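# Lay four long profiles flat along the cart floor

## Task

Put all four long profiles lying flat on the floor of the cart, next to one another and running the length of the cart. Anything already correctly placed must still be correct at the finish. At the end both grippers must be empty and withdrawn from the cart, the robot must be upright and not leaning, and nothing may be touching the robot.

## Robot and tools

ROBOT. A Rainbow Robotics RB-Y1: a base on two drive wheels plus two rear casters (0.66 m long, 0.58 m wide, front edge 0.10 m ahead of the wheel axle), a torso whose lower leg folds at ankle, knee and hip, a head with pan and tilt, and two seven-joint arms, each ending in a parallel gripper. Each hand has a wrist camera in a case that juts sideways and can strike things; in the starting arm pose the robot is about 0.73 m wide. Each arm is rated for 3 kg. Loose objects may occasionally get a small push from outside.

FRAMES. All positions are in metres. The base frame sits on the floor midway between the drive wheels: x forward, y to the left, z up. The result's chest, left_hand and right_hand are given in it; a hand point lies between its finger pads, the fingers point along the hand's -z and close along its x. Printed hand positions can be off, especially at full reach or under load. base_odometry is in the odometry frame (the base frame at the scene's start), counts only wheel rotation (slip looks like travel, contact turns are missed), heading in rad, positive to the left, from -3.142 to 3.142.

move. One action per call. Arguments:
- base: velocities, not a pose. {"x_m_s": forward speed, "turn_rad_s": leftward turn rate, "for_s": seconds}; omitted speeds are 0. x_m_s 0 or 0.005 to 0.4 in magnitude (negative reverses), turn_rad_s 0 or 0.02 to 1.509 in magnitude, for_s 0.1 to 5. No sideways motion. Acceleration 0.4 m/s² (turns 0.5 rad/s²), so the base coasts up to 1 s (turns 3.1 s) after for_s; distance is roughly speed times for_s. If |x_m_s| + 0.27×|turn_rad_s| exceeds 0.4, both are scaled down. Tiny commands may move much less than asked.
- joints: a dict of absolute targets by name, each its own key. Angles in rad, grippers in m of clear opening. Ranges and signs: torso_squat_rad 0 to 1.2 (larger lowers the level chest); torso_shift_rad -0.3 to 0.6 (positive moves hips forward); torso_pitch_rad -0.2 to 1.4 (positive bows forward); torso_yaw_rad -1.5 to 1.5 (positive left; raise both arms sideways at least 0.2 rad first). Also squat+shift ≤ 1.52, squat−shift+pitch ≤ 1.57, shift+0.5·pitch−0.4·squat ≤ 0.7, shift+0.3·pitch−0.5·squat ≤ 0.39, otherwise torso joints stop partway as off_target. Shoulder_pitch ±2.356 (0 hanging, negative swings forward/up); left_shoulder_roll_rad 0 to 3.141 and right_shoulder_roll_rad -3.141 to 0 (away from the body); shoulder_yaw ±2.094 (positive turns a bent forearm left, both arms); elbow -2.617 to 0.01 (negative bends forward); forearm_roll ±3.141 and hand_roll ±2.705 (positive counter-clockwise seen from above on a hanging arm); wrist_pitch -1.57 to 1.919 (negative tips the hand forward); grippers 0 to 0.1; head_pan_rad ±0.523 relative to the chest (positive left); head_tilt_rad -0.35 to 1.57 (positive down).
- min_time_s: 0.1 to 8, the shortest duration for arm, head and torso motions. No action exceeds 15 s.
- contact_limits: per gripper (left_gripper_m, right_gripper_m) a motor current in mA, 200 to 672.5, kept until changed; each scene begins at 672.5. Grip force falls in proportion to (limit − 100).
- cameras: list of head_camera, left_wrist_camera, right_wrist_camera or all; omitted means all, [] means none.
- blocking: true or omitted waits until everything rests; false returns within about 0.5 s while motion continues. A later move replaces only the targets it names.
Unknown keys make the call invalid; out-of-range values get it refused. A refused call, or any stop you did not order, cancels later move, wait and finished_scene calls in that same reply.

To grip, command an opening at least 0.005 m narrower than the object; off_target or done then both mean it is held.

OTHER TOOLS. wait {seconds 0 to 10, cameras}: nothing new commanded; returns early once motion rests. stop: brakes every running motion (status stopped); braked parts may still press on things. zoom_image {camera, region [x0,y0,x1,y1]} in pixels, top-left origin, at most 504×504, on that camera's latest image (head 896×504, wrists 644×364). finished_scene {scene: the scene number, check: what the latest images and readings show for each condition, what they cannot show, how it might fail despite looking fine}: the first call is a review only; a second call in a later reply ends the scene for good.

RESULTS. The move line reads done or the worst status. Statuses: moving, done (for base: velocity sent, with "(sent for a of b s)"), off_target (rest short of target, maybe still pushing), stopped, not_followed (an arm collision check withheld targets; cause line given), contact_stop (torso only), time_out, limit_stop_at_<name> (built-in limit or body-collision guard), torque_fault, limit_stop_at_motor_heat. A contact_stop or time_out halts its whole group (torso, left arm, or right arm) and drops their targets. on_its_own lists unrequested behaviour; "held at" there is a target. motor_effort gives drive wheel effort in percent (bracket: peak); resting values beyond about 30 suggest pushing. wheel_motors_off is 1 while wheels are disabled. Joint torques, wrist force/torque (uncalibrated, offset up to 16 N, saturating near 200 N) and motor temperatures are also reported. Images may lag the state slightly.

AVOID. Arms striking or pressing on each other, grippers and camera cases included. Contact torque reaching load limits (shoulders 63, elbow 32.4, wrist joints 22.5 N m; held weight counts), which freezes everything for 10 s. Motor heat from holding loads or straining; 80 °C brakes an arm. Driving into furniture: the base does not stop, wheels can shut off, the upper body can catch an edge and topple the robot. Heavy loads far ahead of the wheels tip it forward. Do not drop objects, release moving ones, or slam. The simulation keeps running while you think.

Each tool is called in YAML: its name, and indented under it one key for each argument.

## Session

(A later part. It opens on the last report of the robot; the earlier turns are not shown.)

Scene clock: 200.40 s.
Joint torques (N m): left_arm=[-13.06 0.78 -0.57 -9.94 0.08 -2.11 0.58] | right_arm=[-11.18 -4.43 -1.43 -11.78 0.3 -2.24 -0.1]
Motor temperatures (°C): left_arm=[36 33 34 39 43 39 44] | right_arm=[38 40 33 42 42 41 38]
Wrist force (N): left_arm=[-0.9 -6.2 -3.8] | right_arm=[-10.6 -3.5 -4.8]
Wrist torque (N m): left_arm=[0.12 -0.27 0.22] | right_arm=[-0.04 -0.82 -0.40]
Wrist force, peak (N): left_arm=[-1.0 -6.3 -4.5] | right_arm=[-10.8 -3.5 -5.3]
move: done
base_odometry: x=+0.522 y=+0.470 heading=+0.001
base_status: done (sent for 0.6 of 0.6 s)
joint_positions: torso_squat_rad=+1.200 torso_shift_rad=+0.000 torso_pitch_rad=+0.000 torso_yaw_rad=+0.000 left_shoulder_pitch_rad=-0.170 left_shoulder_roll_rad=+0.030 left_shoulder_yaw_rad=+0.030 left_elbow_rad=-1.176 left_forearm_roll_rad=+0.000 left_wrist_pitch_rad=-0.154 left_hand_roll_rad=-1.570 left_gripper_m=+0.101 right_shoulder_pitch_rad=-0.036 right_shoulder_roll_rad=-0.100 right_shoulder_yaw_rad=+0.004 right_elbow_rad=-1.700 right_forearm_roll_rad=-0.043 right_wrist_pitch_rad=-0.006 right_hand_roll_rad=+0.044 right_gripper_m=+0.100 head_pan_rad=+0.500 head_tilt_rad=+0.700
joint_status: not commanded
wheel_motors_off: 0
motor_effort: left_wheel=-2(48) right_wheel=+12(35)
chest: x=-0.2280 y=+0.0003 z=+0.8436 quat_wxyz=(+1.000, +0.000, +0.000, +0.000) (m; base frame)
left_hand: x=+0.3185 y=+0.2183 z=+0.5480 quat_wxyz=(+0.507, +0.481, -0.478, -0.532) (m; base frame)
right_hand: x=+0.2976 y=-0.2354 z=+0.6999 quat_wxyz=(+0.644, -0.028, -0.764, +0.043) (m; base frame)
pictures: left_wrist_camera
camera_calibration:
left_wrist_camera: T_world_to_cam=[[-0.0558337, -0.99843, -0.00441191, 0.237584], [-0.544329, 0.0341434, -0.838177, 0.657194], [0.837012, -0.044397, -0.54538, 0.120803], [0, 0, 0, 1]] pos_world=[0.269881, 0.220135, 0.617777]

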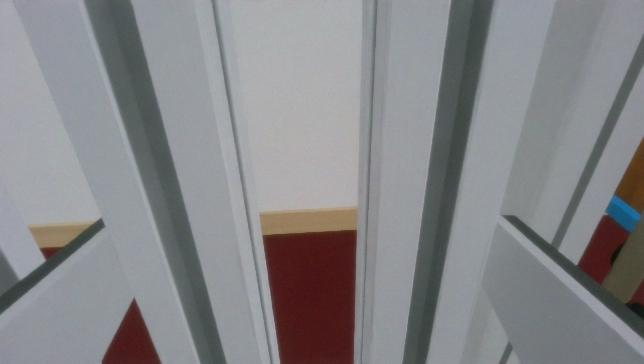

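move:
  base: {"x_m_s":0.04,"for_s":0.5}
  cameras: ["left_wrist_camera"]

move:
  joints: {"left_gripper_m":0.06}
  cameras: ["left_wrist_camera"]

Scene clock: 214.37 s.
Joint torques (N m): left_arm=[-12.71 1.44 -0.42 -9.57 0.05 -1.91 0.74] | right_arm=[-11.67 -3.59 -1.6 -11.62 0.45 -2 -0.27]
Motor temperatures (°C): left_arm=[36 33 34 39 43 39 44] | right_arm=[38 40 33 43 42 41 38]
Wrist force (N): left_arm=[-1.2 -6.0 -4.2] | right_arm=[-10.6 -3.3 -4.9]
Wrist torque (N m): left_arm=[0.11 -0.32 0.20] | right_arm=[-0.09 -0.83 -0.40]
Wrist force, peak (N): left_arm=[-0.9 -6.4 -4.4] | right_arm=[-10.9 -3.5 -5.3]
move: done
base_odometry: x=+0.542 y=+0.470 heading=+0.000
base_status: done (sent for 0.5 of 0.5 s)
joint_positions: torso_squat_rad=+1.200 torso_shift_rad=+0.000 torso_pitch_rad=+0.000 torso_yaw_rad=+0.000 left_shoulder_pitch_rad=-0.170 left_shoulder_roll_rad=+0.030 left_shoulder_yaw_rad=+0.030 left_elbow_rad=-1.176 left_forearm_roll_rad=+0.000 left_wrist_pitch_rad=-0.154 left_hand_roll_rad=-1.570 left_gripper_m=+0.101 right_shoulder_pitch_rad=-0.036 right_shoulder_roll_rad=-0.100 right_shoulder_yaw_rad=+0.004 right_elbow_rad=-1.700 right_forearm_roll_rad=-0.043 right_wrist_pitch_rad=-0.006 right_hand_roll_rad=+0.044 right_gripper_m=+0.100 head_pan_rad=+0.500 head_tilt_rad=+0.700
joint_status: not commanded
wheel_motors_off: 0
motor_effort: left_wheel=-7(23) right_wheel=+11(50)
chest: x=-0.2280 y=+0.0003 z=+0.8436 quat_wxyz=(+1.000, +0.000, +0.000, +0.000) (m; base frame)
left_hand: x=+0.3185 y=+0.2183 z=+0.5480 quat_wxyz=(+0.507, +0.481, -0.478, -0.532) (m; base frame)
right_hand: x=+0.2976 y=-0.2355 z=+0.6999 quat_wxyz=(+0.644, -0.028, -0.764, +0.043) (m; base frame)
pictures: left_wrist_camera
camera_calibration:
left_wrist_camera: T_world_to_cam=[[-0.0558484, -0.998429, -0.00441909, 0.237584], [-0.544298, 0.0341559, -0.838196, 0.657208], [0.837031, -0.0444066, -0.545351, 0.120792], [0, 0, 0, 1]] pos_world=[0.269879, 0.220127, 0.617793]

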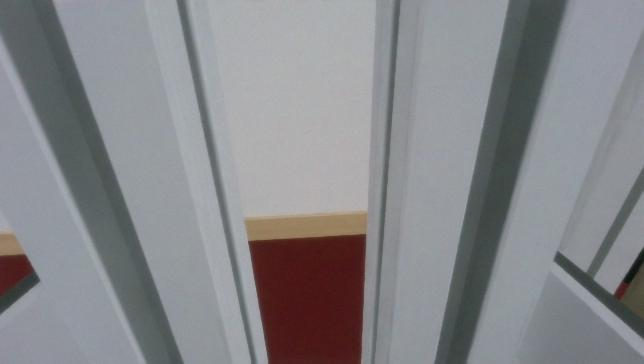

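Scene clock: 215.33 s.
Joint torques (N m): left_arm=[-13.57 1.57 -0.14 -9.61 -0.18 -2.04 0.31] | right_arm=[-11.52 -3.83 -1.48 -11.59 0.52 -2.12 -0.37]
Motor temperatures (°C): left_arm=[36 33 34 39 43 39 44] | right_arm=[38 40 33 43 42 41 38]
Wrist force (N): left_arm=[0.0 -6.1 -4.5] | right_arm=[-10.6 -3.3 -4.9]
Wrist torque (N m): left_arm=[0.08 -0.38 0.60] | right_arm=[-0.08 -0.82 -0.41]
Wrist force, peak (N): left_arm=[0.2 -7.0 -4.0] | right_arm=[-10.9 -3.5 -5.3]
move: done
base_odometry: x=+0.542 y=+0.470 heading=+0.000
base_status: not commanded
joint_positions: torso_squat_rad=+1.200 torso_shift_rad=+0.000 torso_pitch_rad=+0.000 torso_yaw_rad=+0.000 left_shoulder_pitch_rad=-0.170 left_shoulder_roll_rad=+0.030 left_shoulder_yaw_rad=+0.030 left_elbow_rad=-1.176 left_forearm_roll_rad=+0.000 left_wrist_pitch_rad=-0.154 left_hand_roll_rad=-1.570 left_gripper_m=+0.061 right_shoulder_pitch_rad=-0.036 right_shoulder_roll_rad=-0.100 right_shoulder_yaw_rad=+0.004 right_elbow_rad=-1.700 right_forearm_roll_rad=-0.043 right_wrist_pitch_rad=-0.006 right_hand_roll_rad=+0.044 right_gripper_m=+0.100 head_pan_rad=+0.500 head_tilt_rad=+0.700
joint_status: all done
wheel_motors_off: 0
motor_effort: left_wheel=-7(7) right_wheel=+11(14)
chest: x=-0.2280 y=+0.0003 z=+0.8436 quat_wxyz=(+1.000, +0.000, +0.000, +0.000) (m; base frame)
left_hand: x=+0.3185 y=+0.2184 z=+0.5480 quat_wxyz=(+0.507, +0.481, -0.478, -0.532) (m; base frame)
right_hand: x=+0.2976 y=-0.2355 z=+0.6999 quat_wxyz=(+0.644, -0.028, -0.764, +0.043) (m; base frame)
pictures: left_wrist_camera
camera_calibration:
left_wrist_camera: T_world_to_cam=[[-0.0558226, -0.998431, -0.0043013, 0.237522], [-0.544318, 0.034044, -0.838188, 0.657218], [0.837019, -0.0444485, -0.545365, 0.120813], [0, 0, 0, 1]] pos_world=[0.269872, 0.220145, 0.61778]

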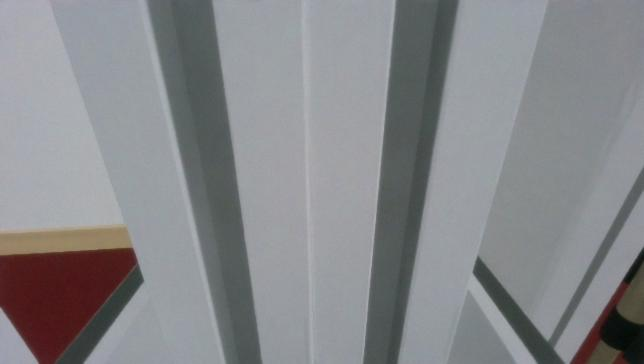

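move:
  joints: {"left_gripper_m":0.03}
  cameras: ["left_wrist_camera","head_camera"]

Scene clock: 218.20 s.
Joint torques (N m): left_arm=[-13.64 0.66 -0.13 -9.54 -0.2 -1.95 0.17] | right_arm=[-12.07 -4.24 -1.36 -11.57 0.4 -2.15 -0.08]
Motor temperatures (°C): left_arm=[36 33 34 39 43 39 44] | right_arm=[38 40 33 43 42 41 38]
Wrist force (N): left_arm=[0.1 -6.8 -4.3] | right_arm=[-10.5 -3.4 -5.2]
Wrist torque (N m): left_arm=[0.11 -0.37 0.70] | right_arm=[-0.07 -0.80 -0.40]
Wrist force, peak (N): left_arm=[0.0 -7.0 -4.1] | right_arm=[-10.8 -3.6 -5.2]
move: off_target
base_odometry: x=+0.542 y=+0.470 heading=+0.000
base_status: not commanded
joint_positions: torso_squat_rad=+1.200 torso_shift_rad=+0.000 torso_pitch_rad=+0.000 torso_yaw_rad=+0.000 left_shoulder_pitch_rad=-0.170 left_shoulder_roll_rad=+0.030 left_shoulder_yaw_rad=+0.030 left_elbow_rad=-1.176 left_forearm_roll_rad=+0.000 left_wrist_pitch_rad=-0.154 left_hand_roll_rad=-1.570 left_gripper_m=+0.061 right_shoulder_pitch_rad=-0.036 right_shoulder_roll_rad=-0.100 right_shoulder_yaw_rad=+0.004 right_elbow_rad=-1.700 right_forearm_roll_rad=-0.043 right_wrist_pitch_rad=-0.006 right_hand_roll_rad=+0.044 right_gripper_m=+0.100 head_pan_rad=+0.500 head_tilt_rad=+0.700
joint_status: left_gripper_m off_target (ended at +0.061, target +0.030)
wheel_motors_off: 0
motor_effort: left_wheel=-6(8) right_wheel=+11(14)
chest: x=-0.2280 y=+0.0003 z=+0.8436 quat_wxyz=(+1.000, +0.000, +0.000, +0.000) (m; base frame)
left_hand: x=+0.3185 y=+0.2184 z=+0.5480 quat_wxyz=(+0.507, +0.481, -0.478, -0.532) (m; base frame)
right_hand: x=+0.2976 y=-0.2355 z=+0.6999 quat_wxyz=(+0.644, -0.028, -0.764, +0.043) (m; base frame)
pictures: head_camera, left_wrist_camera
camera_calibration:
head_camera: T_world_to_cam=[[0.426627, -0.904398, 0.00730684, 0.0861811], [-0.546266, -0.264109, -0.794883, 0.773957], [0.720821, 0.335128, -0.606718, 0.72272], [0, 0, 0, 1]] pos_world=[-0.134933, 0.0401479, 1.05306]
left_wrist_camera: T_world_to_cam=[[-0.0558177, -0.998432, -0.00426757, 0.237503], [-0.544319, 0.034013, -0.838188, 0.657225], [0.837019, -0.0444628, -0.545364, 0.120815], [0, 0, 0, 1]] pos_world=[0.269872, 0.220148, 0.61778]

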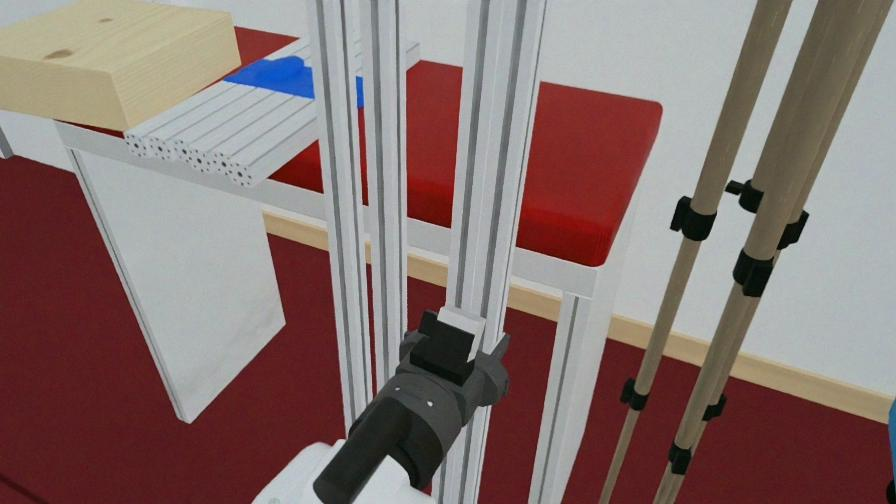

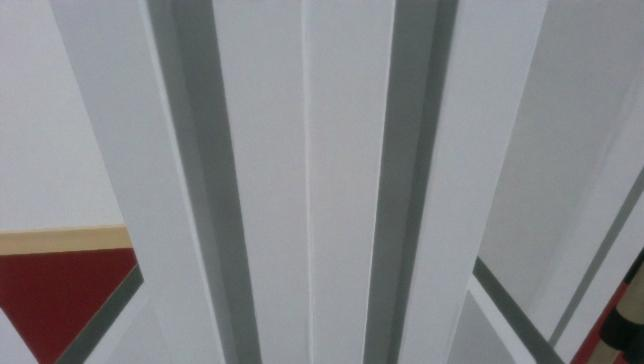

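move:
  joints: {"torso_squat_rad":1.05}
  cameras: ["left_wrist_camera","head_camera"]

Scene clock: 225.07 s.
Joint torques (N m): left_arm=[-22.21 1.07 -0.06 -17.87 -0.09 -6.56 0.19] | right_arm=[-11.45 -3.8 -1.55 -11.51 0.43 -2.33 -0.32]
Motor temperatures (°C): left_arm=[36 33 34 39 43 39 44] | right_arm=[38 40 33 43 42 41 38]
Wrist force (N): left_arm=[0.0 -24.2 -6.0] | right_arm=[-11.3 -3.4 -4.8]
Wrist torque (N m): left_arm=[0.03 -0.29 0.21] | right_arm=[-0.12 -0.88 -0.36]
Wrist force, peak (N): left_arm=[-0.6 -27.1 -5.7] | right_arm=[-11.3 -3.4 -5.0]
move: done
base_odometry: x=+0.542 y=+0.470 heading=+0.000
base_status: not commanded
joint_positions: torso_squat_rad=+1.050 torso_shift_rad=+0.000 torso_pitch_rad=+0.001 torso_yaw_rad=+0.000 left_shoulder_pitch_rad=-0.168 left_shoulder_roll_rad=+0.030 left_shoulder_yaw_rad=+0.030 left_elbow_rad=-1.174 left_forearm_roll_rad=+0.000 left_wrist_pitch_rad=-0.153 left_hand_roll_rad=-1.570 left_gripper_m=+0.061 right_shoulder_pitch_rad=-0.036 right_shoulder_roll_rad=-0.100 right_shoulder_yaw_rad=+0.004 right_elbow_rad=-1.700 right_forearm_roll_rad=-0.043 right_wrist_pitch_rad=-0.006 right_hand_roll_rad=+0.044 right_gripper_m=+0.100 head_pan_rad=+0.500 head_tilt_rad=+0.700
joint_status: all done
wheel_motors_off: 0
motor_effort: left_wheel=-6(7) right_wheel=+12(14)
chest: x=-0.2277 y=+0.0003 z=+0.9382 quat_wxyz=(+1.000, +0.000, +0.000, +0.000) (m; base frame)
left_hand: x=+0.3175 y=+0.2188 z=+0.6399 quat_wxyz=(+0.508, +0.480, -0.476, -0.533) (m; base frame)
right_hand: x=+0.2978 y=-0.2355 z=+0.7942 quat_wxyz=(+0.644, -0.028, -0.763, +0.043) (m; base frame)
pictures: head_camera, left_wrist_camera
camera_calibration:
head_camera: T_world_to_cam=[[0.426631, -0.904399, 0.00701409, 0.0856481], [-0.546867, -0.264134, -0.794462, 0.848859], [0.720363, 0.335106, -0.607273, 0.780329], [0, 0, 0, 1]] pos_world=[-0.134448, 0.0401796, 1.14766]
left_wrist_camera: T_world_to_cam=[[-0.0549709, -0.99848, -0.00396602, 0.237869], [-0.549418, 0.0335641, -0.834873, 0.73328], [0.833737, -0.0437147, -0.550428, 0.175851], [0, 0, 0, 1]] pos_world=[0.26934, 0.220583, 0.709933]

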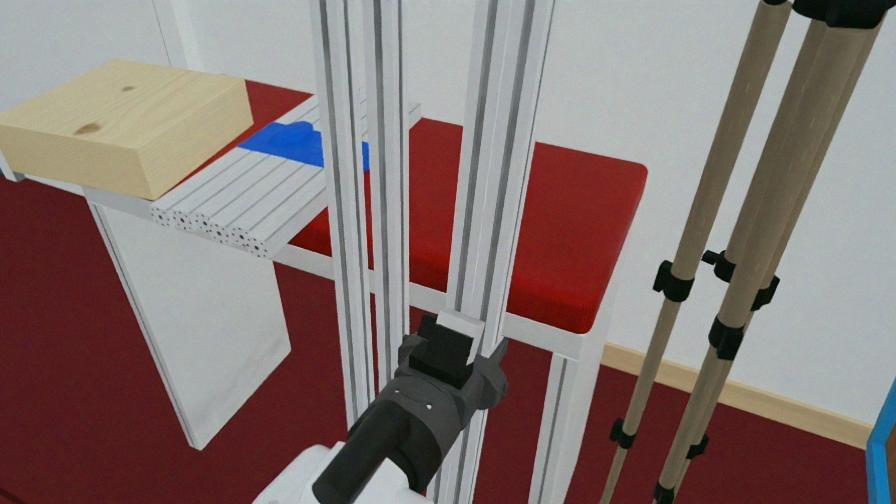

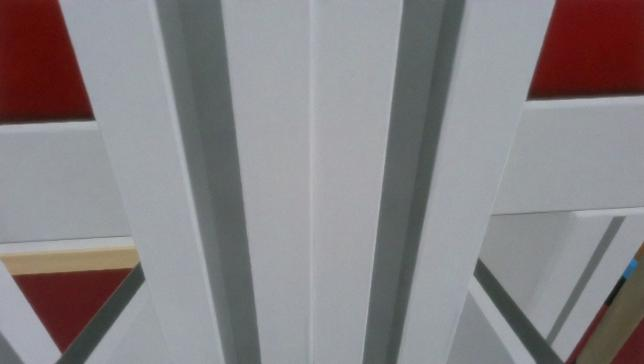

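move:
  base: {"x_m_s":-0.15,"for_s":2.0}
  joints: {"torso_squat_rad":0.9}
  cameras: ["head_camera"]

move:
  base: {"turn_rad_s":0.5,"for_s":2.74}
  joints: {"torso_squat_rad":0.4,"right_shoulder_pitch_rad":0.9,"right_elbow_rad":-1.9,"head_pan_rad":0.2,"head_tilt_rad":0.6}
  cameras: ["head_camera"]

Scene clock: 243.63 s.
Joint torques (N m): left_arm=[-22.82 1.19 0.81 -18.17 0.01 -6.8 -0.07] | right_arm=[-35.18 -1.01 0.42 -36.42 1.97 -10.65 1.34]
Motor temperatures (°C): left_arm=[37 33 34 43 43 41 44] | right_arm=[38 40 33 45 42 42 38]
Wrist force (N): left_arm=[-0.2 -24.5 -6.2] | right_arm=[-68.5 -5.9 -5.5]
Wrist torque (N m): left_arm=[0.03 -0.22 0.20] | right_arm=[0.58 -6.62 -1.55]
Wrist force, peak (N): left_arm=[1.2 -25.4 -7.4] | right_arm=[-74.5 -23.9 -45.1]
move: done
base_odometry: x=+0.242 y=+0.470 heading=-0.001
base_status: done (sent for 2 of 2 s)
joint_positions: torso_squat_rad=+0.900 torso_shift_rad=+0.001 torso_pitch_rad=+0.002 torso_yaw_rad=+0.000 left_shoulder_pitch_rad=-0.167 left_shoulder_roll_rad=+0.030 left_shoulder_yaw_rad=+0.030 left_elbow_rad=-1.174 left_forearm_roll_rad=+0.000 left_wrist_pitch_rad=-0.153 left_hand_roll_rad=-1.570 left_gripper_m=+0.061 right_shoulder_pitch_rad=-0.030 right_shoulder_roll_rad=-0.100 right_shoulder_yaw_rad=+0.003 right_elbow_rad=-1.575 right_forearm_roll_rad=-0.044 right_wrist_pitch_rad=-0.004 right_hand_roll_rad=+0.043 right_gripper_m=+0.100 head_pan_rad=+0.500 head_tilt_rad=+0.700
joint_status: all done
wheel_motors_off: 0
motor_effort: left_wheel=-12(30) right_wheel=+15(57)
chest: x=-0.2271 y=+0.0000 z=+1.0251 quat_wxyz=(+1.000, +0.000, +0.001, +0.000) (m; base frame)
left_hand: x=+0.3177 y=+0.2186 z=+0.7262 quat_wxyz=(+0.509, +0.480, -0.476, -0.534) (m; base frame)
right_hand: x=+0.2988 y=-0.2435 z=+0.8163 quat_wxyz=(+0.694, -0.031, -0.718, +0.040) (m; base frame)
pictures: head_camera
camera_calibration:
head_camera: T_world_to_cam=[[0.426452, -0.904491, 0.00583566, 0.0856524], [-0.547808, -0.263405, -0.794056, 0.917419], [0.719754, 0.33543, -0.607817, 0.833246], [0, 0, 0, 1]] pos_world=[-0.133689, 0.0396292, 1.23444]

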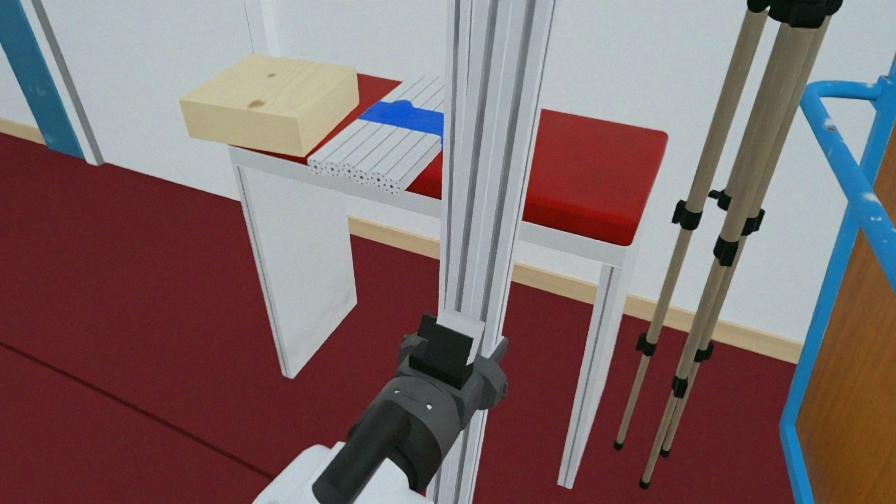

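Scene clock: 254.20 s.
Joint torques (N m): left_arm=[-22.11 2.1 0.77 -17.9 0 -6.56 0.39] | right_arm=[-11.49 3.89 -21.05 -36.38 -6.39 2.33 -6.86]
Motor temperatures (°C): left_arm=[38 33 34 44 43 42 44] | right_arm=[38 40 34 52 44 42 40]
Wrist force (N): left_arm=[0.4 -23.9 -6.0] | right_arm=[-123.2 14.2 -34.2]
Wrist torque (N m): left_arm=[-0.05 -0.19 0.20] | right_arm=[12.78 -29.56 5.85]
Wrist force, peak (N): left_arm=[-3.6 -27.4 -9.0] | right_arm=[-117.2 70.7 113.3]
move: torque_fault
TORQUE FAULT: right_wrist_pitch_rad reached its load limit. The robot stopped for 10 seconds, dropped its targets and accepts commands again. The stop added 9.2 s to the call.
base_odometry: x=+0.242 y=+0.470 heading=+0.106
base_status: torque_fault (sent for 0.57 of 2.73 s)
joint_positions: torso_squat_rad=+0.797 torso_shift_rad=+0.001 torso_pitch_rad=+0.003 torso_yaw_rad=+0.002 left_shoulder_pitch_rad=-0.168 left_shoulder_roll_rad=+0.030 left_shoulder_yaw_rad=+0.030 left_elbow_rad=-1.174 left_forearm_roll_rad=+0.000 left_wrist_pitch_rad=-0.153 left_hand_roll_rad=-1.570 left_gripper_m=+0.061 right_shoulder_pitch_rad=+0.334 right_shoulder_roll_rad=-0.104 right_shoulder_yaw_rad=+0.013 right_elbow_rad=-1.772 right_forearm_roll_rad=-0.040 right_wrist_pitch_rad=-0.017 right_hand_roll_rad=+0.047 right_gripper_m=+0.100 head_pan_rad=+0.200 head_tilt_rad=+0.600
joint_status: torso_squat_rad torque_fault (moved -0.103 of -0.500); right_shoulder_pitch_rad torque_fault (moved +0.365 of +0.930); right_elbow_rad torque_fault (moved -0.197 of -0.325); the others done
wheel_motors_off: 0
on_its_own: torso_squat_rad is held at +0.797, not at your +0.400, since a torque_fault; right_shoulder_pitch_rad is held at +0.333, not at your +0.900, since a torque_fault; right_elbow_rad is held at -1.779, not at your -1.900, since a torque_fault; right_wrist_pitch_rad is held at -0.016, not at its first target -0.006, since a torque_fault
motor_effort: left_wheel=+19(69) right_wheel=-7(83)
chest: x=-0.2268 y=-0.0002 z=+1.0793 quat_wxyz=(+1.000, +0.000, +0.001, +0.001) (m; base frame)
left_hand: x=+0.3173 y=+0.2197 z=+0.7801 quat_wxyz=(+0.509, +0.480, -0.475, -0.534) (m; base frame)
right_hand: x=+0.1930 y=-0.2875 z=+0.8056 quat_wxyz=(+0.741, -0.066, -0.668, +0.016) (m; base frame)
pictures: head_camera
camera_calibration:
head_camera: T_world_to_cam=[[0.142187, -0.98984, -0.0000899078, 0.0344477], [-0.521198, -0.074791, -0.850152, 1.03797], [0.841508, 0.120927, -0.526537, 0.786707], [0, 0, 0, 1]] pos_world=[-0.12593, 0.0165942, 1.29667]

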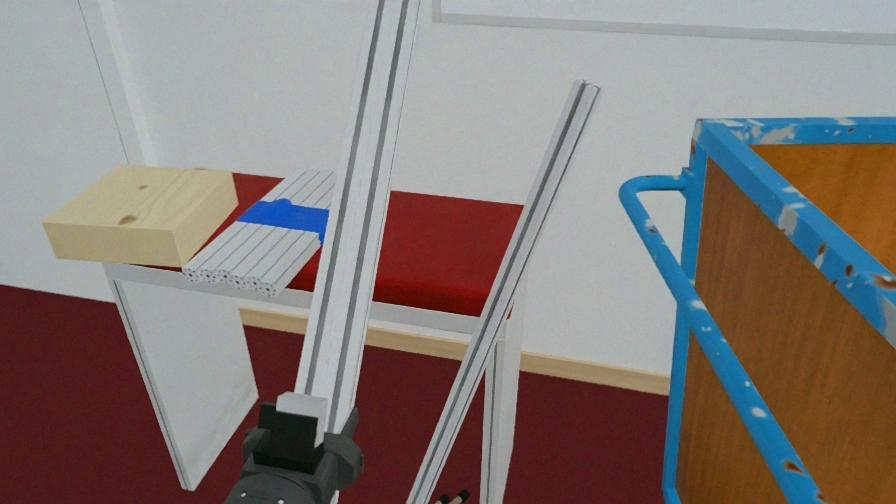

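move:
  joints: {"head_pan_rad":-0.4,"head_tilt_rad":0.9}

move:
  joints: {"head_pan_rad":0.1,"head_tilt_rad":0.9}
  cameras: ["head_camera"]

Scene clock: 262.07 s.
Joint torques (N m): left_arm=[-22.5 1.54 0.31 -17.65 0.16 -6.41 0.4] | right_arm=[-11.36 3.74 -20.76 -36.17 -6.45 2.54 -6.7]
Motor temperatures (°C): left_arm=[38 33 34 45 43 42 44] | right_arm=[38 40 34 56 45 42 41]
Wrist force (N): left_arm=[0.4 -24.1 -5.8] | right_arm=[-123.8 14.3 -33.7]
Wrist torque (N m): left_arm=[-0.04 -0.20 0.21] | right_arm=[12.77 -29.63 5.87]
Wrist force, peak (N): left_arm=[0.5 -24.4 -6.0] | right_arm=[-124.1 14.1 -33.9]
move: done
base_odometry: x=+0.242 y=+0.470 heading=+0.106
base_status: not commanded
joint_positions: torso_squat_rad=+0.797 torso_shift_rad=+0.001 torso_pitch_rad=+0.003 torso_yaw_rad=+0.002 left_shoulder_pitch_rad=-0.168 left_shoulder_roll_rad=+0.030 left_shoulder_yaw_rad=+0.030 left_elbow_rad=-1.174 left_forearm_roll_rad=+0.000 left_wrist_pitch_rad=-0.153 left_hand_roll_rad=-1.570 left_gripper_m=+0.061 right_shoulder_pitch_rad=+0.334 right_shoulder_roll_rad=-0.104 right_shoulder_yaw_rad=+0.013 right_elbow_rad=-1.772 right_forearm_roll_rad=-0.040 right_wrist_pitch_rad=-0.017 right_hand_roll_rad=+0.047 right_gripper_m=+0.100 head_pan_rad=-0.400 head_tilt_rad=+0.900
joint_status: all done
wheel_motors_off: 0
on_its_own: torso_squat_rad is held at +0.797, not at your +0.400, since a torque_fault; right_shoulder_pitch_rad is held at +0.333, not at your +0.900, since a torque_fault; right_elbow_rad is held at -1.779, not at your -1.900, since a torque_fault; right_wrist_pitch_rad is held at -0.016, not at its first target -0.006, since a torque_fault
motor_effort: left_wheel=+19(19) right_wheel=-9(10)
chest: x=-0.2268 y=-0.0002 z=+1.0793 quat_wxyz=(+1.000, +0.000, +0.001, +0.001) (m; base frame)
left_hand: x=+0.3173 y=+0.2197 z=+0.7801 quat_wxyz=(+0.509, +0.480, -0.475, -0.534) (m; base frame)
right_hand: x=+0.1930 y=-0.2875 z=+0.8056 quat_wxyz=(+0.741, -0.066, -0.668, +0.016) (m; base frame)
pictures: head_camera, left_wrist_camera, right_wrist_camera
camera_calibration:
head_camera: T_world_to_cam=[[-0.438866, -0.898347, 0.0191921, -0.108863], [-0.682885, 0.319573, -0.656918, 0.757817], [0.584007, -0.301405, -0.753718, 1.02468], [0, 0, 0, 1]] pos_world=[-0.128694, -0.0311312, 1.27223]
left_wrist_camera: T_world_to_cam=[[-0.0529725, -0.998584, -0.00494167, 0.239425], [-0.551301, 0.0333706, -0.833639, 0.849821], [0.832623, -0.0414356, -0.552288, 0.254574], [0, 0, 0, 1]] pos_world=[0.269226, 0.221275, 0.850226]
right_wrist_camera: T_world_to_cam=[[-0.100447, -0.0939123, -0.9905, 0.792003], [-0.387531, 0.920607, -0.0479859, 0.408367], [0.916368, 0.37903, -0.128866, 0.109991], [0, 0, 0, 1]] pos_world=[0.137017, -0.343257, 0.818249]

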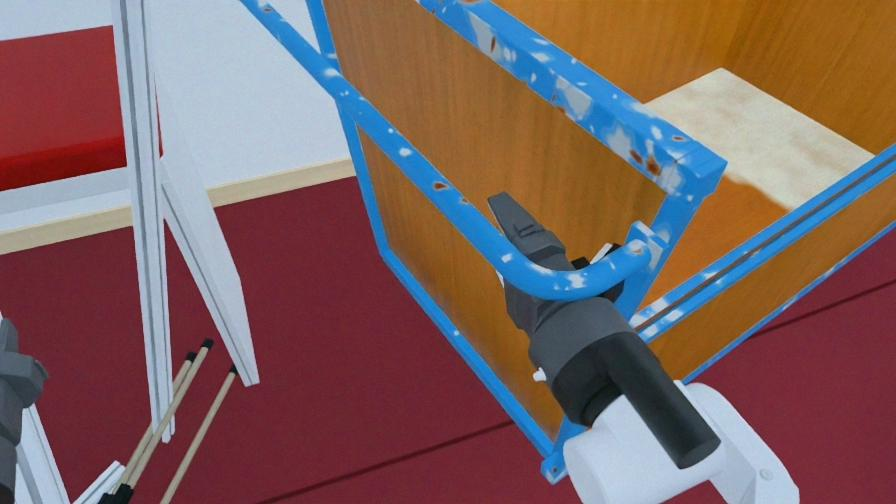

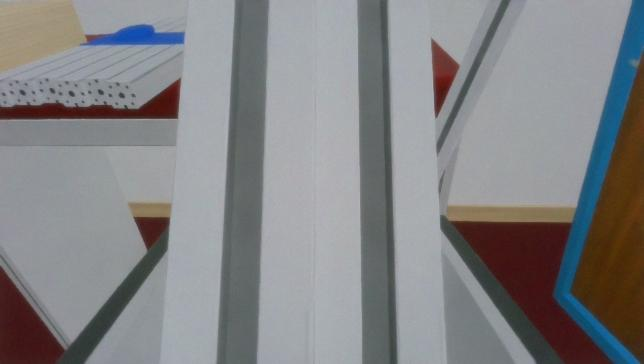

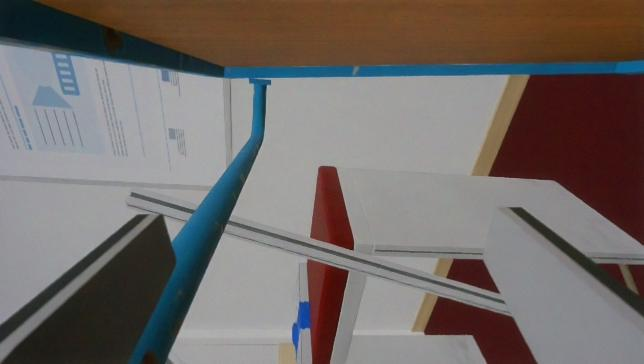

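Scene clock: 263.07 s.
Joint torques (N m): left_arm=[-23.05 2.17 0.96 -17.46 0.09 -6.59 0.5] | right_arm=[-11.06 3.94 -21.09 -36.28 -6.52 2.33 -6.79]
Motor temperatures (°C): left_arm=[38 33 34 45 43 43 44] | right_arm=[38 40 34 57 45 42 41]
Wrist force (N): left_arm=[0.5 -23.9 -6.1] | right_arm=[-122.4 14.1 -34.3]
Wrist torque (N m): left_arm=[-0.07 -0.16 0.22] | right_arm=[12.79 -29.47 5.85]
Wrist force, peak (N): left_arm=[0.5 -24.3 -6.0] | right_arm=[-124.2 14.1 -33.8]
move: done
base_odometry: x=+0.242 y=+0.470 heading=+0.106
base_status: not commanded
joint_positions: torso_squat_rad=+0.797 torso_shift_rad=+0.001 torso_pitch_rad=+0.003 torso_yaw_rad=+0.002 left_shoulder_pitch_rad=-0.168 left_shoulder_roll_rad=+0.030 left_shoulder_yaw_rad=+0.030 left_elbow_rad=-1.174 left_forearm_roll_rad=+0.000 left_wrist_pitch_rad=-0.153 left_hand_roll_rad=-1.570 left_gripper_m=+0.061 right_shoulder_pitch_rad=+0.334 right_shoulder_roll_rad=-0.104 right_shoulder_yaw_rad=+0.013 right_elbow_rad=-1.772 right_forearm_roll_rad=-0.040 right_wrist_pitch_rad=-0.017 right_hand_roll_rad=+0.047 right_gripper_m=+0.100 head_pan_rad=+0.100 head_tilt_rad=+0.900
joint_status: all done
wheel_motors_off: 0
on_its_own: torso_squat_rad is held at +0.797, not at your +0.400, since a torque_fault; right_shoulder_pitch_rad is held at +0.333, not at your +0.900, since a torque_fault; right_elbow_rad is held at -1.779, not at your -1.900, since a torque_fault; right_wrist_pitch_rad is held at -0.016, not at its first target -0.006, since a torque_fault
motor_effort: left_wheel=+18(19) right_wheel=-8(10)
chest: x=-0.2268 y=-0.0002 z=+1.0793 quat_wxyz=(+1.000, +0.000, +0.001, +0.001) (m; base frame)
left_hand: x=+0.3173 y=+0.2197 z=+0.7801 quat_wxyz=(+0.509, +0.480, -0.475, -0.534) (m; base frame)
right_hand: x=+0.1930 y=-0.2875 z=+0.8056 quat_wxyz=(+0.741, -0.066, -0.668, +0.016) (m; base frame)
pictures: head_camera
camera_calibration:
head_camera: T_world_to_cam=[[0.0455032, -0.998806, 0.0177712, -0.00814938], [-0.752644, -0.0459751, -0.656821, 0.743372], [0.656853, 0.016512, -0.753838, 1.03977], [0, 0, 0, 1]] pos_world=[-0.123114, 0.00886812, 1.27223]

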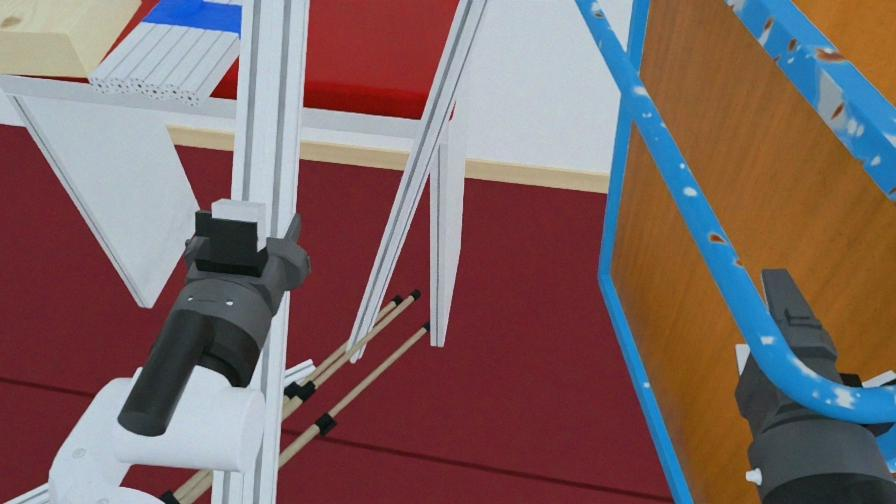

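move:
  joints: {"torso_squat_rad":0.95}

Scene clock: 271.20 s.
Joint torques (N m): left_arm=[-22.67 1.44 0.28 -18.23 0.13 -6.46 0.35] | right_arm=[-4.35 -1.15 -2.34 -11.11 0.13 -2.27 -0.54]
Motor temperatures (°C): left_arm=[38 33 34 46 43 43 44] | right_arm=[38 40 35 60 45 42 41]
Wrist force (N): left_arm=[0.0 -23.6 -5.4] | right_arm=[-11.1 -2.0 -7.4]
Wrist torque (N m): left_arm=[-0.02 -0.27 0.19] | right_arm=[-0.18 -0.93 -0.40]
Wrist force, peak (N): left_arm=[0.4 -24.8 -6.1] | right_arm=[-124.3 14.2 -34.2]
move: done
base_odometry: x=+0.242 y=+0.470 heading=+0.106
base_status: not commanded
joint_positions: torso_squat_rad=+0.950 torso_shift_rad=+0.000 torso_pitch_rad=+0.002 torso_yaw_rad=+0.002 left_shoulder_pitch_rad=-0.168 left_shoulder_roll_rad=+0.030 left_shoulder_yaw_rad=+0.030 left_elbow_rad=-1.174 left_forearm_roll_rad=+0.000 left_wrist_pitch_rad=-0.153 left_hand_roll_rad=-1.570 left_gripper_m=+0.061 right_shoulder_pitch_rad=+0.333 right_shoulder_roll_rad=-0.102 right_shoulder_yaw_rad=+0.009 right_elbow_rad=-1.779 right_forearm_roll_rad=-0.042 right_wrist_pitch_rad=-0.016 right_hand_roll_rad=+0.045 right_gripper_m=+0.100 head_pan_rad=+0.100 head_tilt_rad=+0.900
joint_status: all done
wheel_motors_off: 0
on_its_own: right_shoulder_pitch_rad is held at +0.333, not at your +0.900, since a torque_fault; right_elbow_rad is held at -1.779, not at your -1.900, since a torque_fault; right_wrist_pitch_rad is held at -0.016, not at its first target -0.006, since a torque_fault
motor_effort: left_wheel=+3(19) right_wheel=+12(13)
chest: x=-0.2274 y=+0.0004 z=+0.9971 quat_wxyz=(+1.000, -0.001, +0.001, +0.001) (m; base frame)
left_hand: x=+0.3172 y=+0.2195 z=+0.6982 quat_wxyz=(+0.509, +0.480, -0.476, -0.533) (m; base frame)
right_hand: x=+0.1935 y=-0.2892 z=+0.7281 quat_wxyz=(+0.739, -0.067, -0.671, +0.013) (m; base frame)
pictures: head_camera, left_wrist_camera, right_wrist_camera
camera_calibration:
head_camera: T_world_to_cam=[[0.0447432, -0.998816, 0.0191185, -0.00758293], [-0.751884, -0.0462702, -0.65767, 0.689939], [0.657776, 0.0150514, -0.753064, 0.977641], [0, 0, 0, 1]] pos_world=[-0.123975, 0.0096348, 1.19012]
left_wrist_camera: T_world_to_cam=[[-0.0536597, -0.998552, -0.00371978, 0.238205], [-0.550377, 0.0326837, -0.834276, 0.781789], [0.83319, -0.0427197, -0.551334, 0.208874], [0, 0, 0, 1]] pos_world=[0.26903, 0.221232, 0.768273]
right_wrist_camera: T_world_to_cam=[[-0.0919089, -0.0921994, -0.99149, 0.71467], [-0.382825, 0.922451, -0.0502924, 0.407648], [0.919238, 0.374945, -0.120078, 0.0920216], [0, 0, 0, 1]] pos_world=[0.137153, -0.344647, 0.74014]

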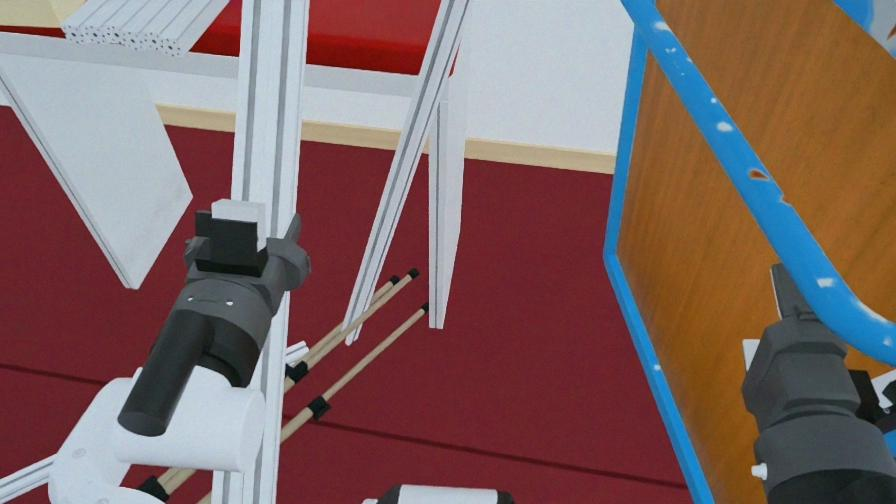

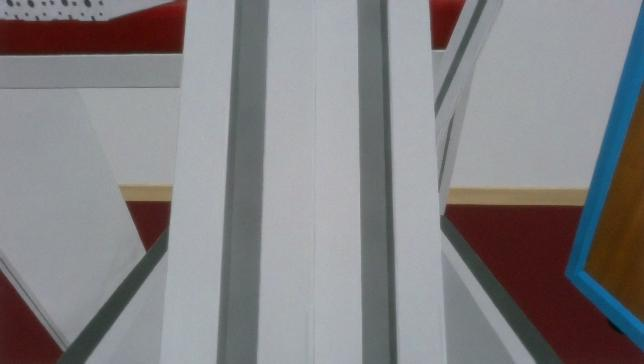

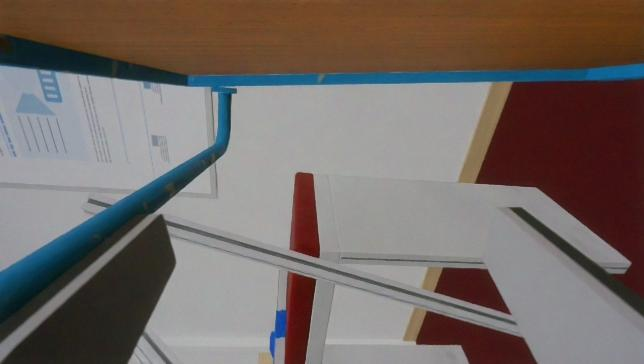

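move:
  joints: {"right_shoulder_pitch_rad":1.0,"head_tilt_rad":1.2,"head_pan_rad":0.3}
  cameras: ["head_camera"]

move:
  joints: {"right_elbow_rad":-1.9,"head_tilt_rad":1.2,"head_pan_rad":-0.4}
  cameras: ["head_camera"]

Scene clock: 277.07 s.
Joint torques (N m): left_arm=[-22.81 1.16 0.46 -17.78 -0.01 -6.46 0.2] | right_arm=[5.77 -3.89 -2.43 -8.25 0.16 -1.95 -0.47]
Motor temperatures (°C): left_arm=[38 33 34 46 43 43 44] | right_arm=[38 40 34 58 44 42 41]
Wrist force (N): left_arm=[0.0 -24.6 -5.6] | right_arm=[-10.0 -2.9 -10.3]
Wrist torque (N m): left_arm=[0.00 -0.27 0.23] | right_arm=[-0.08 -0.83 -0.35]
Wrist force, peak (N): left_arm=[-0.3 -24.4 -6.9] | right_arm=[-4.8 13.5 -8.7]
move: done
base_odometry: x=+0.242 y=+0.470 heading=+0.105
base_status: not commanded
joint_positions: torso_squat_rad=+0.950 torso_shift_rad=+0.000 torso_pitch_rad=+0.002 torso_yaw_rad=+0.001 left_shoulder_pitch_rad=-0.168 left_shoulder_roll_rad=+0.030 left_shoulder_yaw_rad=+0.030 left_elbow_rad=-1.174 left_forearm_roll_rad=+0.000 left_wrist_pitch_rad=-0.153 left_hand_roll_rad=-1.570 left_gripper_m=+0.061 right_shoulder_pitch_rad=+1.000 right_shoulder_roll_rad=-0.102 right_shoulder_yaw_rad=+0.008 right_elbow_rad=-1.779 right_forearm_roll_rad=-0.042 right_wrist_pitch_rad=-0.016 right_hand_roll_rad=+0.045 right_gripper_m=+0.100 head_pan_rad=+0.300 head_tilt_rad=+1.200
joint_status: all done
wheel_motors_off: 0
on_its_own: right_elbow_rad is held at -1.779, not at your -1.900, since a torque_fault; right_wrist_pitch_rad is held at -0.016, not at its first target -0.006, since a torque_fault
motor_effort: left_wheel=+1(4) right_wheel=+14(18)
chest: x=-0.2274 y=+0.0004 z=+0.9971 quat_wxyz=(+1.000, -0.001, +0.001, +0.001) (m; base frame)
left_hand: x=+0.3172 y=+0.2195 z=+0.6982 quat_wxyz=(+0.509, +0.480, -0.476, -0.533) (m; base frame)
right_hand: x=-0.1149 y=-0.3532 z=+0.5546 quat_wxyz=(+0.906, -0.135, -0.399, -0.050) (m; base frame)
pictures: head_camera
camera_calibration:
head_camera: T_world_to_cam=[[0.249786, -0.967679, 0.0347106, 0.0157801], [-0.881364, -0.242058, -0.405716, 0.361907], [0.401005, 0.0707495, -0.91334, 1.11681], [0, 0, 0, 1]] pos_world=[-0.132815, 0.0238591, 1.16631]

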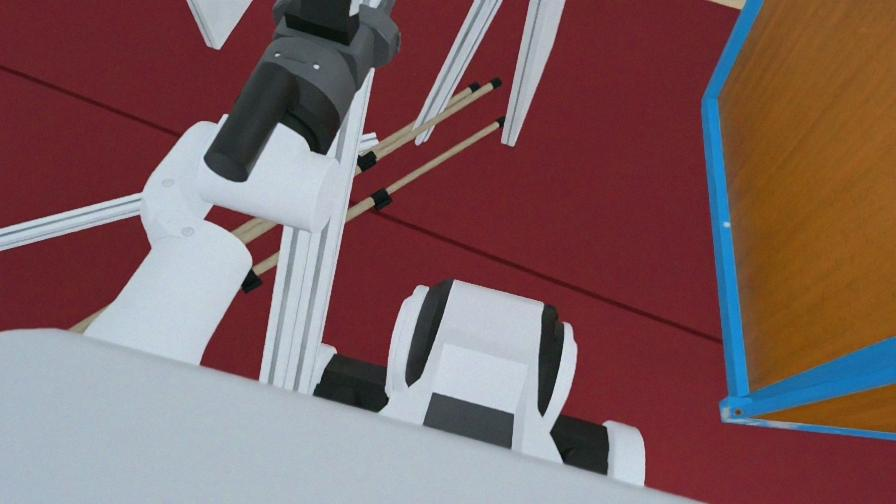

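Scene clock: 278.20 s.
Joint torques (N m): left_arm=[-22.99 1.24 0.61 -18.07 0.15 -6.65 0.28] | right_arm=[5.82 -3.25 -2.6 -8.5 0.23 -1.73 -0.59]
Motor temperatures (°C): left_arm=[39 33 34 46 43 43 44] | right_arm=[38 40 34 57 44 42 41]
Wrist force (N): left_arm=[-0.3 -23.7 -5.6] | right_arm=[-10.3 -3.0 -9.8]
Wrist torque (N m): left_arm=[-0.07 -0.32 0.19] | right_arm=[-0.09 -0.82 -0.38]
Wrist force, peak (N): left_arm=[-0.1 -24.1 -6.2] | right_arm=[-10.9 -3.1 -10.2]
move: done
base_odometry: x=+0.242 y=+0.470 heading=+0.105
base_status: not commanded
joint_positions: torso_squat_rad=+0.950 torso_shift_rad=+0.000 torso_pitch_rad=+0.002 torso_yaw_rad=+0.001 left_shoulder_pitch_rad=-0.168 left_shoulder_roll_rad=+0.030 left_shoulder_yaw_rad=+0.030 left_elbow_rad=-1.174 left_forearm_roll_rad=+0.000 left_wrist_pitch_rad=-0.153 left_hand_roll_rad=-1.570 left_gripper_m=+0.061 right_shoulder_pitch_rad=+1.000 right_shoulder_roll_rad=-0.102 right_shoulder_yaw_rad=+0.008 right_elbow_rad=-1.900 right_forearm_roll_rad=-0.042 right_wrist_pitch_rad=-0.016 right_hand_roll_rad=+0.045 right_gripper_m=+0.100 head_pan_rad=-0.400 head_tilt_rad=+1.200
joint_status: all done
wheel_motors_off: 0
on_its_own: right_wrist_pitch_rad is held at -0.016, not at its first target -0.006, since a torque_fault
motor_effort: left_wheel=+2(3) right_wheel=+15(18)
chest: x=-0.2274 y=+0.0004 z=+0.9971 quat_wxyz=(+1.000, -0.001, +0.001, +0.001) (m; base frame)
left_hand: x=+0.3172 y=+0.2195 z=+0.6982 quat_wxyz=(+0.509, +0.480, -0.476, -0.533) (m; base frame)
right_hand: x=-0.0742 y=-0.3525 z=+0.5977 quat_wxyz=(+0.880, -0.138, -0.453, -0.041) (m; base frame)
pictures: head_camera
camera_calibration:
head_camera: T_world_to_cam=[[-0.432315, -0.901012, 0.0357949, -0.125431], [-0.829957, 0.382076, -0.406436, 0.372915], [0.352527, -0.205417, -0.912978, 1.10661], [0, 0, 0, 1]] pos_world=[-0.134831, -0.0281812, 1.16636]

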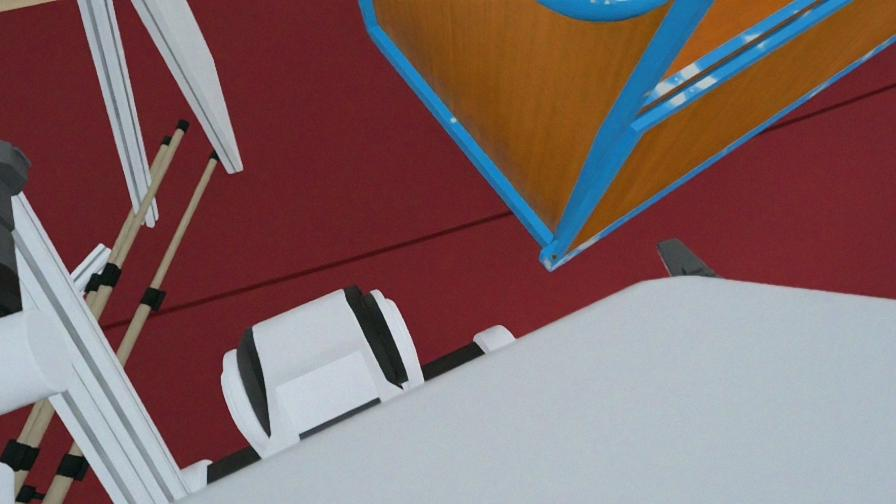

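move:
  base: {"x_m_s":-0.2,"for_s":1.5}
  joints: {"torso_squat_rad":0.4,"head_pan_rad":0.3,"head_tilt_rad":0.8}
  cameras: ["head_camera"]

move:
  base: {"turn_rad_s":0.5,"for_s":3.02}
  joints: {"head_pan_rad":-0.523,"head_tilt_rad":0.8}
  cameras: ["head_camera"]

Scene clock: 302.83 s.
Joint torques (N m): left_arm=[-22.48 1.68 0.68 -17.94 0.02 -6.54 0] | right_arm=[5.15 -3.15 -2.43 -8.67 0.21 -1.6 -0.46]
Motor temperatures (°C): left_arm=[39 33 34 47 43 44 44] | right_arm=[37 40 34 50 43 41 39]
Wrist force (N): left_arm=[0.3 -23.5 -5.8] | right_arm=[-10.3 -3.1 -9.6]
Wrist torque (N m): left_arm=[0.04 -0.25 0.22] | right_arm=[-0.08 -0.80 -0.36]
Wrist force, peak (N): left_arm=[0.6 -24.9 -7.5] | right_arm=[-10.6 -2.9 -10.0]
move: done
base_odometry: x=-0.057 y=+0.439 heading=+0.107
base_status: done (sent for 1.5 of 1.5 s)
joint_positions: torso_squat_rad=+0.400 torso_shift_rad=+0.000 torso_pitch_rad=+0.002 torso_yaw_rad=+0.001 left_shoulder_pitch_rad=-0.168 left_shoulder_roll_rad=+0.030 left_shoulder_yaw_rad=+0.030 left_elbow_rad=-1.174 left_forearm_roll_rad=+0.000 left_wrist_pitch_rad=-0.153 left_hand_roll_rad=-1.570 left_gripper_m=+0.061 right_shoulder_pitch_rad=+1.000 right_shoulder_roll_rad=-0.102 right_shoulder_yaw_rad=+0.008 right_elbow_rad=-1.900 right_forearm_roll_rad=-0.042 right_wrist_pitch_rad=-0.016 right_hand_roll_rad=+0.045 right_gripper_m=+0.100 head_pan_rad=+0.300 head_tilt_rad=+0.800
joint_status: all done
wheel_motors_off: 0
on_its_own: right_wrist_pitch_rad is held at -0.016, not at its first target -0.006, since a torque_fault
motor_effort: left_wheel=+21(35) right_wheel=-19(47)
chest: x=-0.2272 y=+0.0004 z=+1.2347 quat_wxyz=(+1.000, -0.001, +0.001, +0.001) (m; base frame)
left_hand: x=+0.3173 y=+0.2195 z=+0.9355 quat_wxyz=(+0.509, +0.480, -0.476, -0.533) (m; base frame)
right_hand: x=-0.0743 y=-0.3525 z=+0.8352 quat_wxyz=(+0.880, -0.138, -0.453, -0.041) (m; base frame)
pictures: head_camera
camera_calibration:
head_camera: T_world_to_cam=[[0.240741, -0.970503, 0.0129218, 0.0369148], [-0.6619, -0.173898, -0.729142, 0.967474], [0.709881, 0.166981, -0.684241, 1.06812], [0, 0, 0, 1]] pos_world=[-0.126754, 0.0257113, 1.4358]

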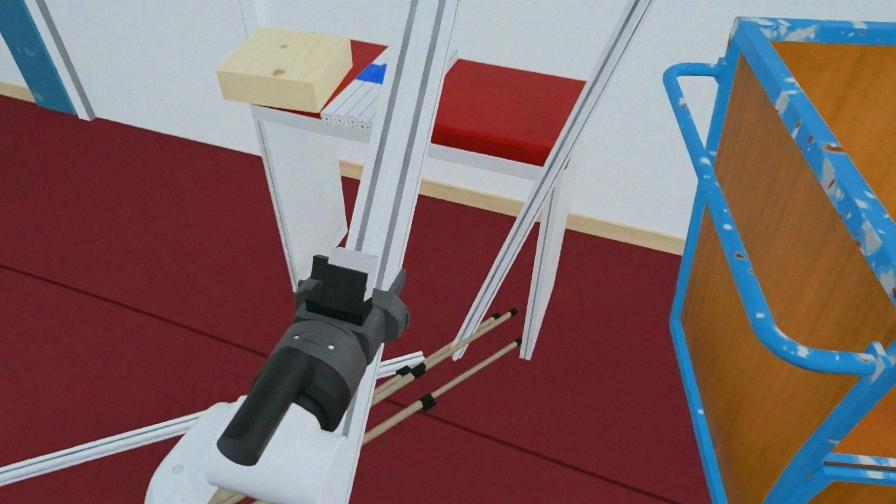

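Scene clock: 307.20 s.
Joint torques (N m): left_arm=[-22.19 2.43 0.45 -17.65 0.08 -6.66 0.23] | right_arm=[5.86 -3.89 -2.37 -8.71 0.19 -1.59 -0.62]
Motor temperatures (°C): left_arm=[39 33 34 47 43 44 44] | right_arm=[37 40 34 49 42 41 39]
Wrist force (N): left_arm=[-0.4 -23.8 -5.5] | right_arm=[-10.2 -3.3 -9.9]
Wrist torque (N m): left_arm=[-0.10 -0.23 0.29] | right_arm=[-0.05 -0.78 -0.34]
Wrist force, peak (N): left_arm=[0.9 -24.0 -6.2] | right_arm=[-10.2 -3.2 -10.1]
move: done
base_odometry: x=-0.057 y=+0.438 heading=+1.623
base_status: done (sent for 3.03 of 3.03 s)
joint_positions: torso_squat_rad=+0.400 torso_shift_rad=+0.000 torso_pitch_rad=+0.002 torso_yaw_rad=+0.001 left_shoulder_pitch_rad=-0.168 left_shoulder_roll_rad=+0.030 left_shoulder_yaw_rad=+0.030 left_elbow_rad=-1.174 left_forearm_roll_rad=+0.000 left_wrist_pitch_rad=-0.153 left_hand_roll_rad=-1.570 left_gripper_m=+0.061 right_shoulder_pitch_rad=+1.000 right_shoulder_roll_rad=-0.102 right_shoulder_yaw_rad=+0.008 right_elbow_rad=-1.900 right_forearm_roll_rad=-0.042 right_wrist_pitch_rad=-0.016 right_hand_roll_rad=+0.045 right_gripper_m=+0.100 head_pan_rad=-0.523 head_tilt_rad=+0.800
joint_status: all done
wheel_motors_off: 0
on_its_own: right_wrist_pitch_rad is held at -0.016, not at its first target -0.006, since a torque_fault
motor_effort: left_wheel=+5(50) right_wheel=+14(56)
chest: x=-0.2272 y=+0.0004 z=+1.2347 quat_wxyz=(+1.000, -0.001, +0.001, +0.001) (m; base frame)
left_hand: x=+0.3173 y=+0.2195 z=+0.9356 quat_wxyz=(+0.509, +0.480, -0.476, -0.533) (m; base frame)
right_hand: x=-0.0743 y=-0.3525 z=+0.8352 quat_wxyz=(+0.880, -0.138, -0.453, -0.041) (m; base frame)
pictures: head_camera
camera_calibration:
head_camera: T_world_to_cam=[[-0.547829, -0.836466, 0.0143936, -0.126773], [-0.577535, 0.365687, -0.729881, 0.985429], [0.605257, -0.408163, -0.683423, 1.04593], [0, 0, 0, 1]] pos_world=[-0.133387, -0.0394898, 1.43588]

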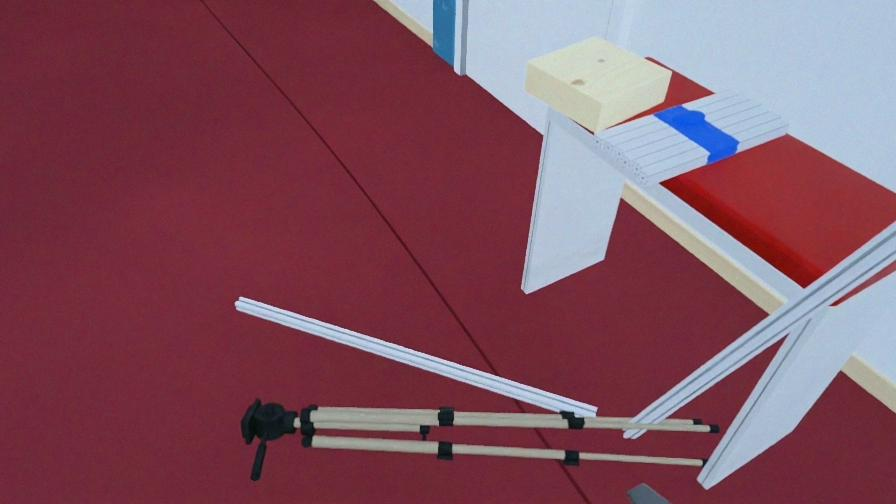

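move:
  base: {"x_m_s":-0.3,"for_s":4.7}
  joints: {"head_pan_rad":-0.1,"head_tilt_rad":0.8}
  cameras: []

move:
  base: {"turn_rad_s":-0.5,"for_s":2.81}
  cameras: ["head_camera"]

Scene clock: 322.03 s.
Joint torques (N m): left_arm=[-22.01 1.45 0.57 -17.89 -0.07 -6.63 0.09] | right_arm=[34.1 -4.61 -14.08 21.74 -5.03 10.54 -5.33]
Motor temperatures (°C): left_arm=[39 33 34 48 43 44 44] | right_arm=[41 40 34 55 44 50 40]
Wrist force (N): left_arm=[0.0 -23.7 -5.7] | right_arm=[53.6 22.2 -24.7]
Wrist torque (N m): left_arm=[0.10 -0.24 0.20] | right_arm=[-0.22 2.33 4.38]
Wrist force, peak (N): left_arm=[12.3 -31.2 -2.1] | right_arm=[85.9 115.2 -91.5]
move: torque_fault
TORQUE FAULT: right_elbow_rad reached its load limit. The robot stopped for 10 seconds, dropped its targets and accepts commands again. Before the stop ended, the hold on right_elbow_rad was turned back by 1.7 degrees, the way its load pushed it. The stop added 9.2 s to the call.
base_odometry: x=-0.032 y=-0.031 heading=+1.626
base_status: torque_fault (sent for 1.87 of 4.7 s)
joint_positions: torso_squat_rad=+0.400 torso_shift_rad=+0.001 torso_pitch_rad=+0.002 torso_yaw_rad=+0.002 left_shoulder_pitch_rad=-0.167 left_shoulder_roll_rad=+0.030 left_shoulder_yaw_rad=+0.030 left_elbow_rad=-1.174 left_forearm_roll_rad=+0.000 left_wrist_pitch_rad=-0.153 left_hand_roll_rad=-1.570 left_gripper_m=+0.061 right_shoulder_pitch_rad=+0.984 right_shoulder_roll_rad=-0.100 right_shoulder_yaw_rad=+0.017 right_elbow_rad=-1.943 right_forearm_roll_rad=-0.040 right_wrist_pitch_rad=-0.021 right_hand_roll_rad=+0.047 right_gripper_m=+0.100 head_pan_rad=-0.100 head_tilt_rad=+0.800
joint_status: all done
wheel_motors_off: 0
on_its_own: right_elbow_rad is held at -1.935, not at your -1.900, since a torque_fault; right_wrist_pitch_rad is held at -0.018, not at its first target -0.006, since a torque_fault
motor_effort: left_wheel=-5(77) right_wheel=-26(100)
chest: x=-0.2267 y=+0.0012 z=+1.2347 quat_wxyz=(+1.000, -0.001, +0.001, +0.001) (m; base frame)
left_hand: x=+0.3175 y=+0.2205 z=+0.9351 quat_wxyz=(+0.510, +0.479, -0.476, -0.533) (m; base frame)
right_hand: x=-0.0514 y=-0.3460 z=+0.8545 quat_wxyz=(+0.866, -0.134, -0.481, -0.035) (m; base frame)
pictures: none
No camera images: "cameras" was empty.

not run: a stop that you did not command came earlier in this reply.


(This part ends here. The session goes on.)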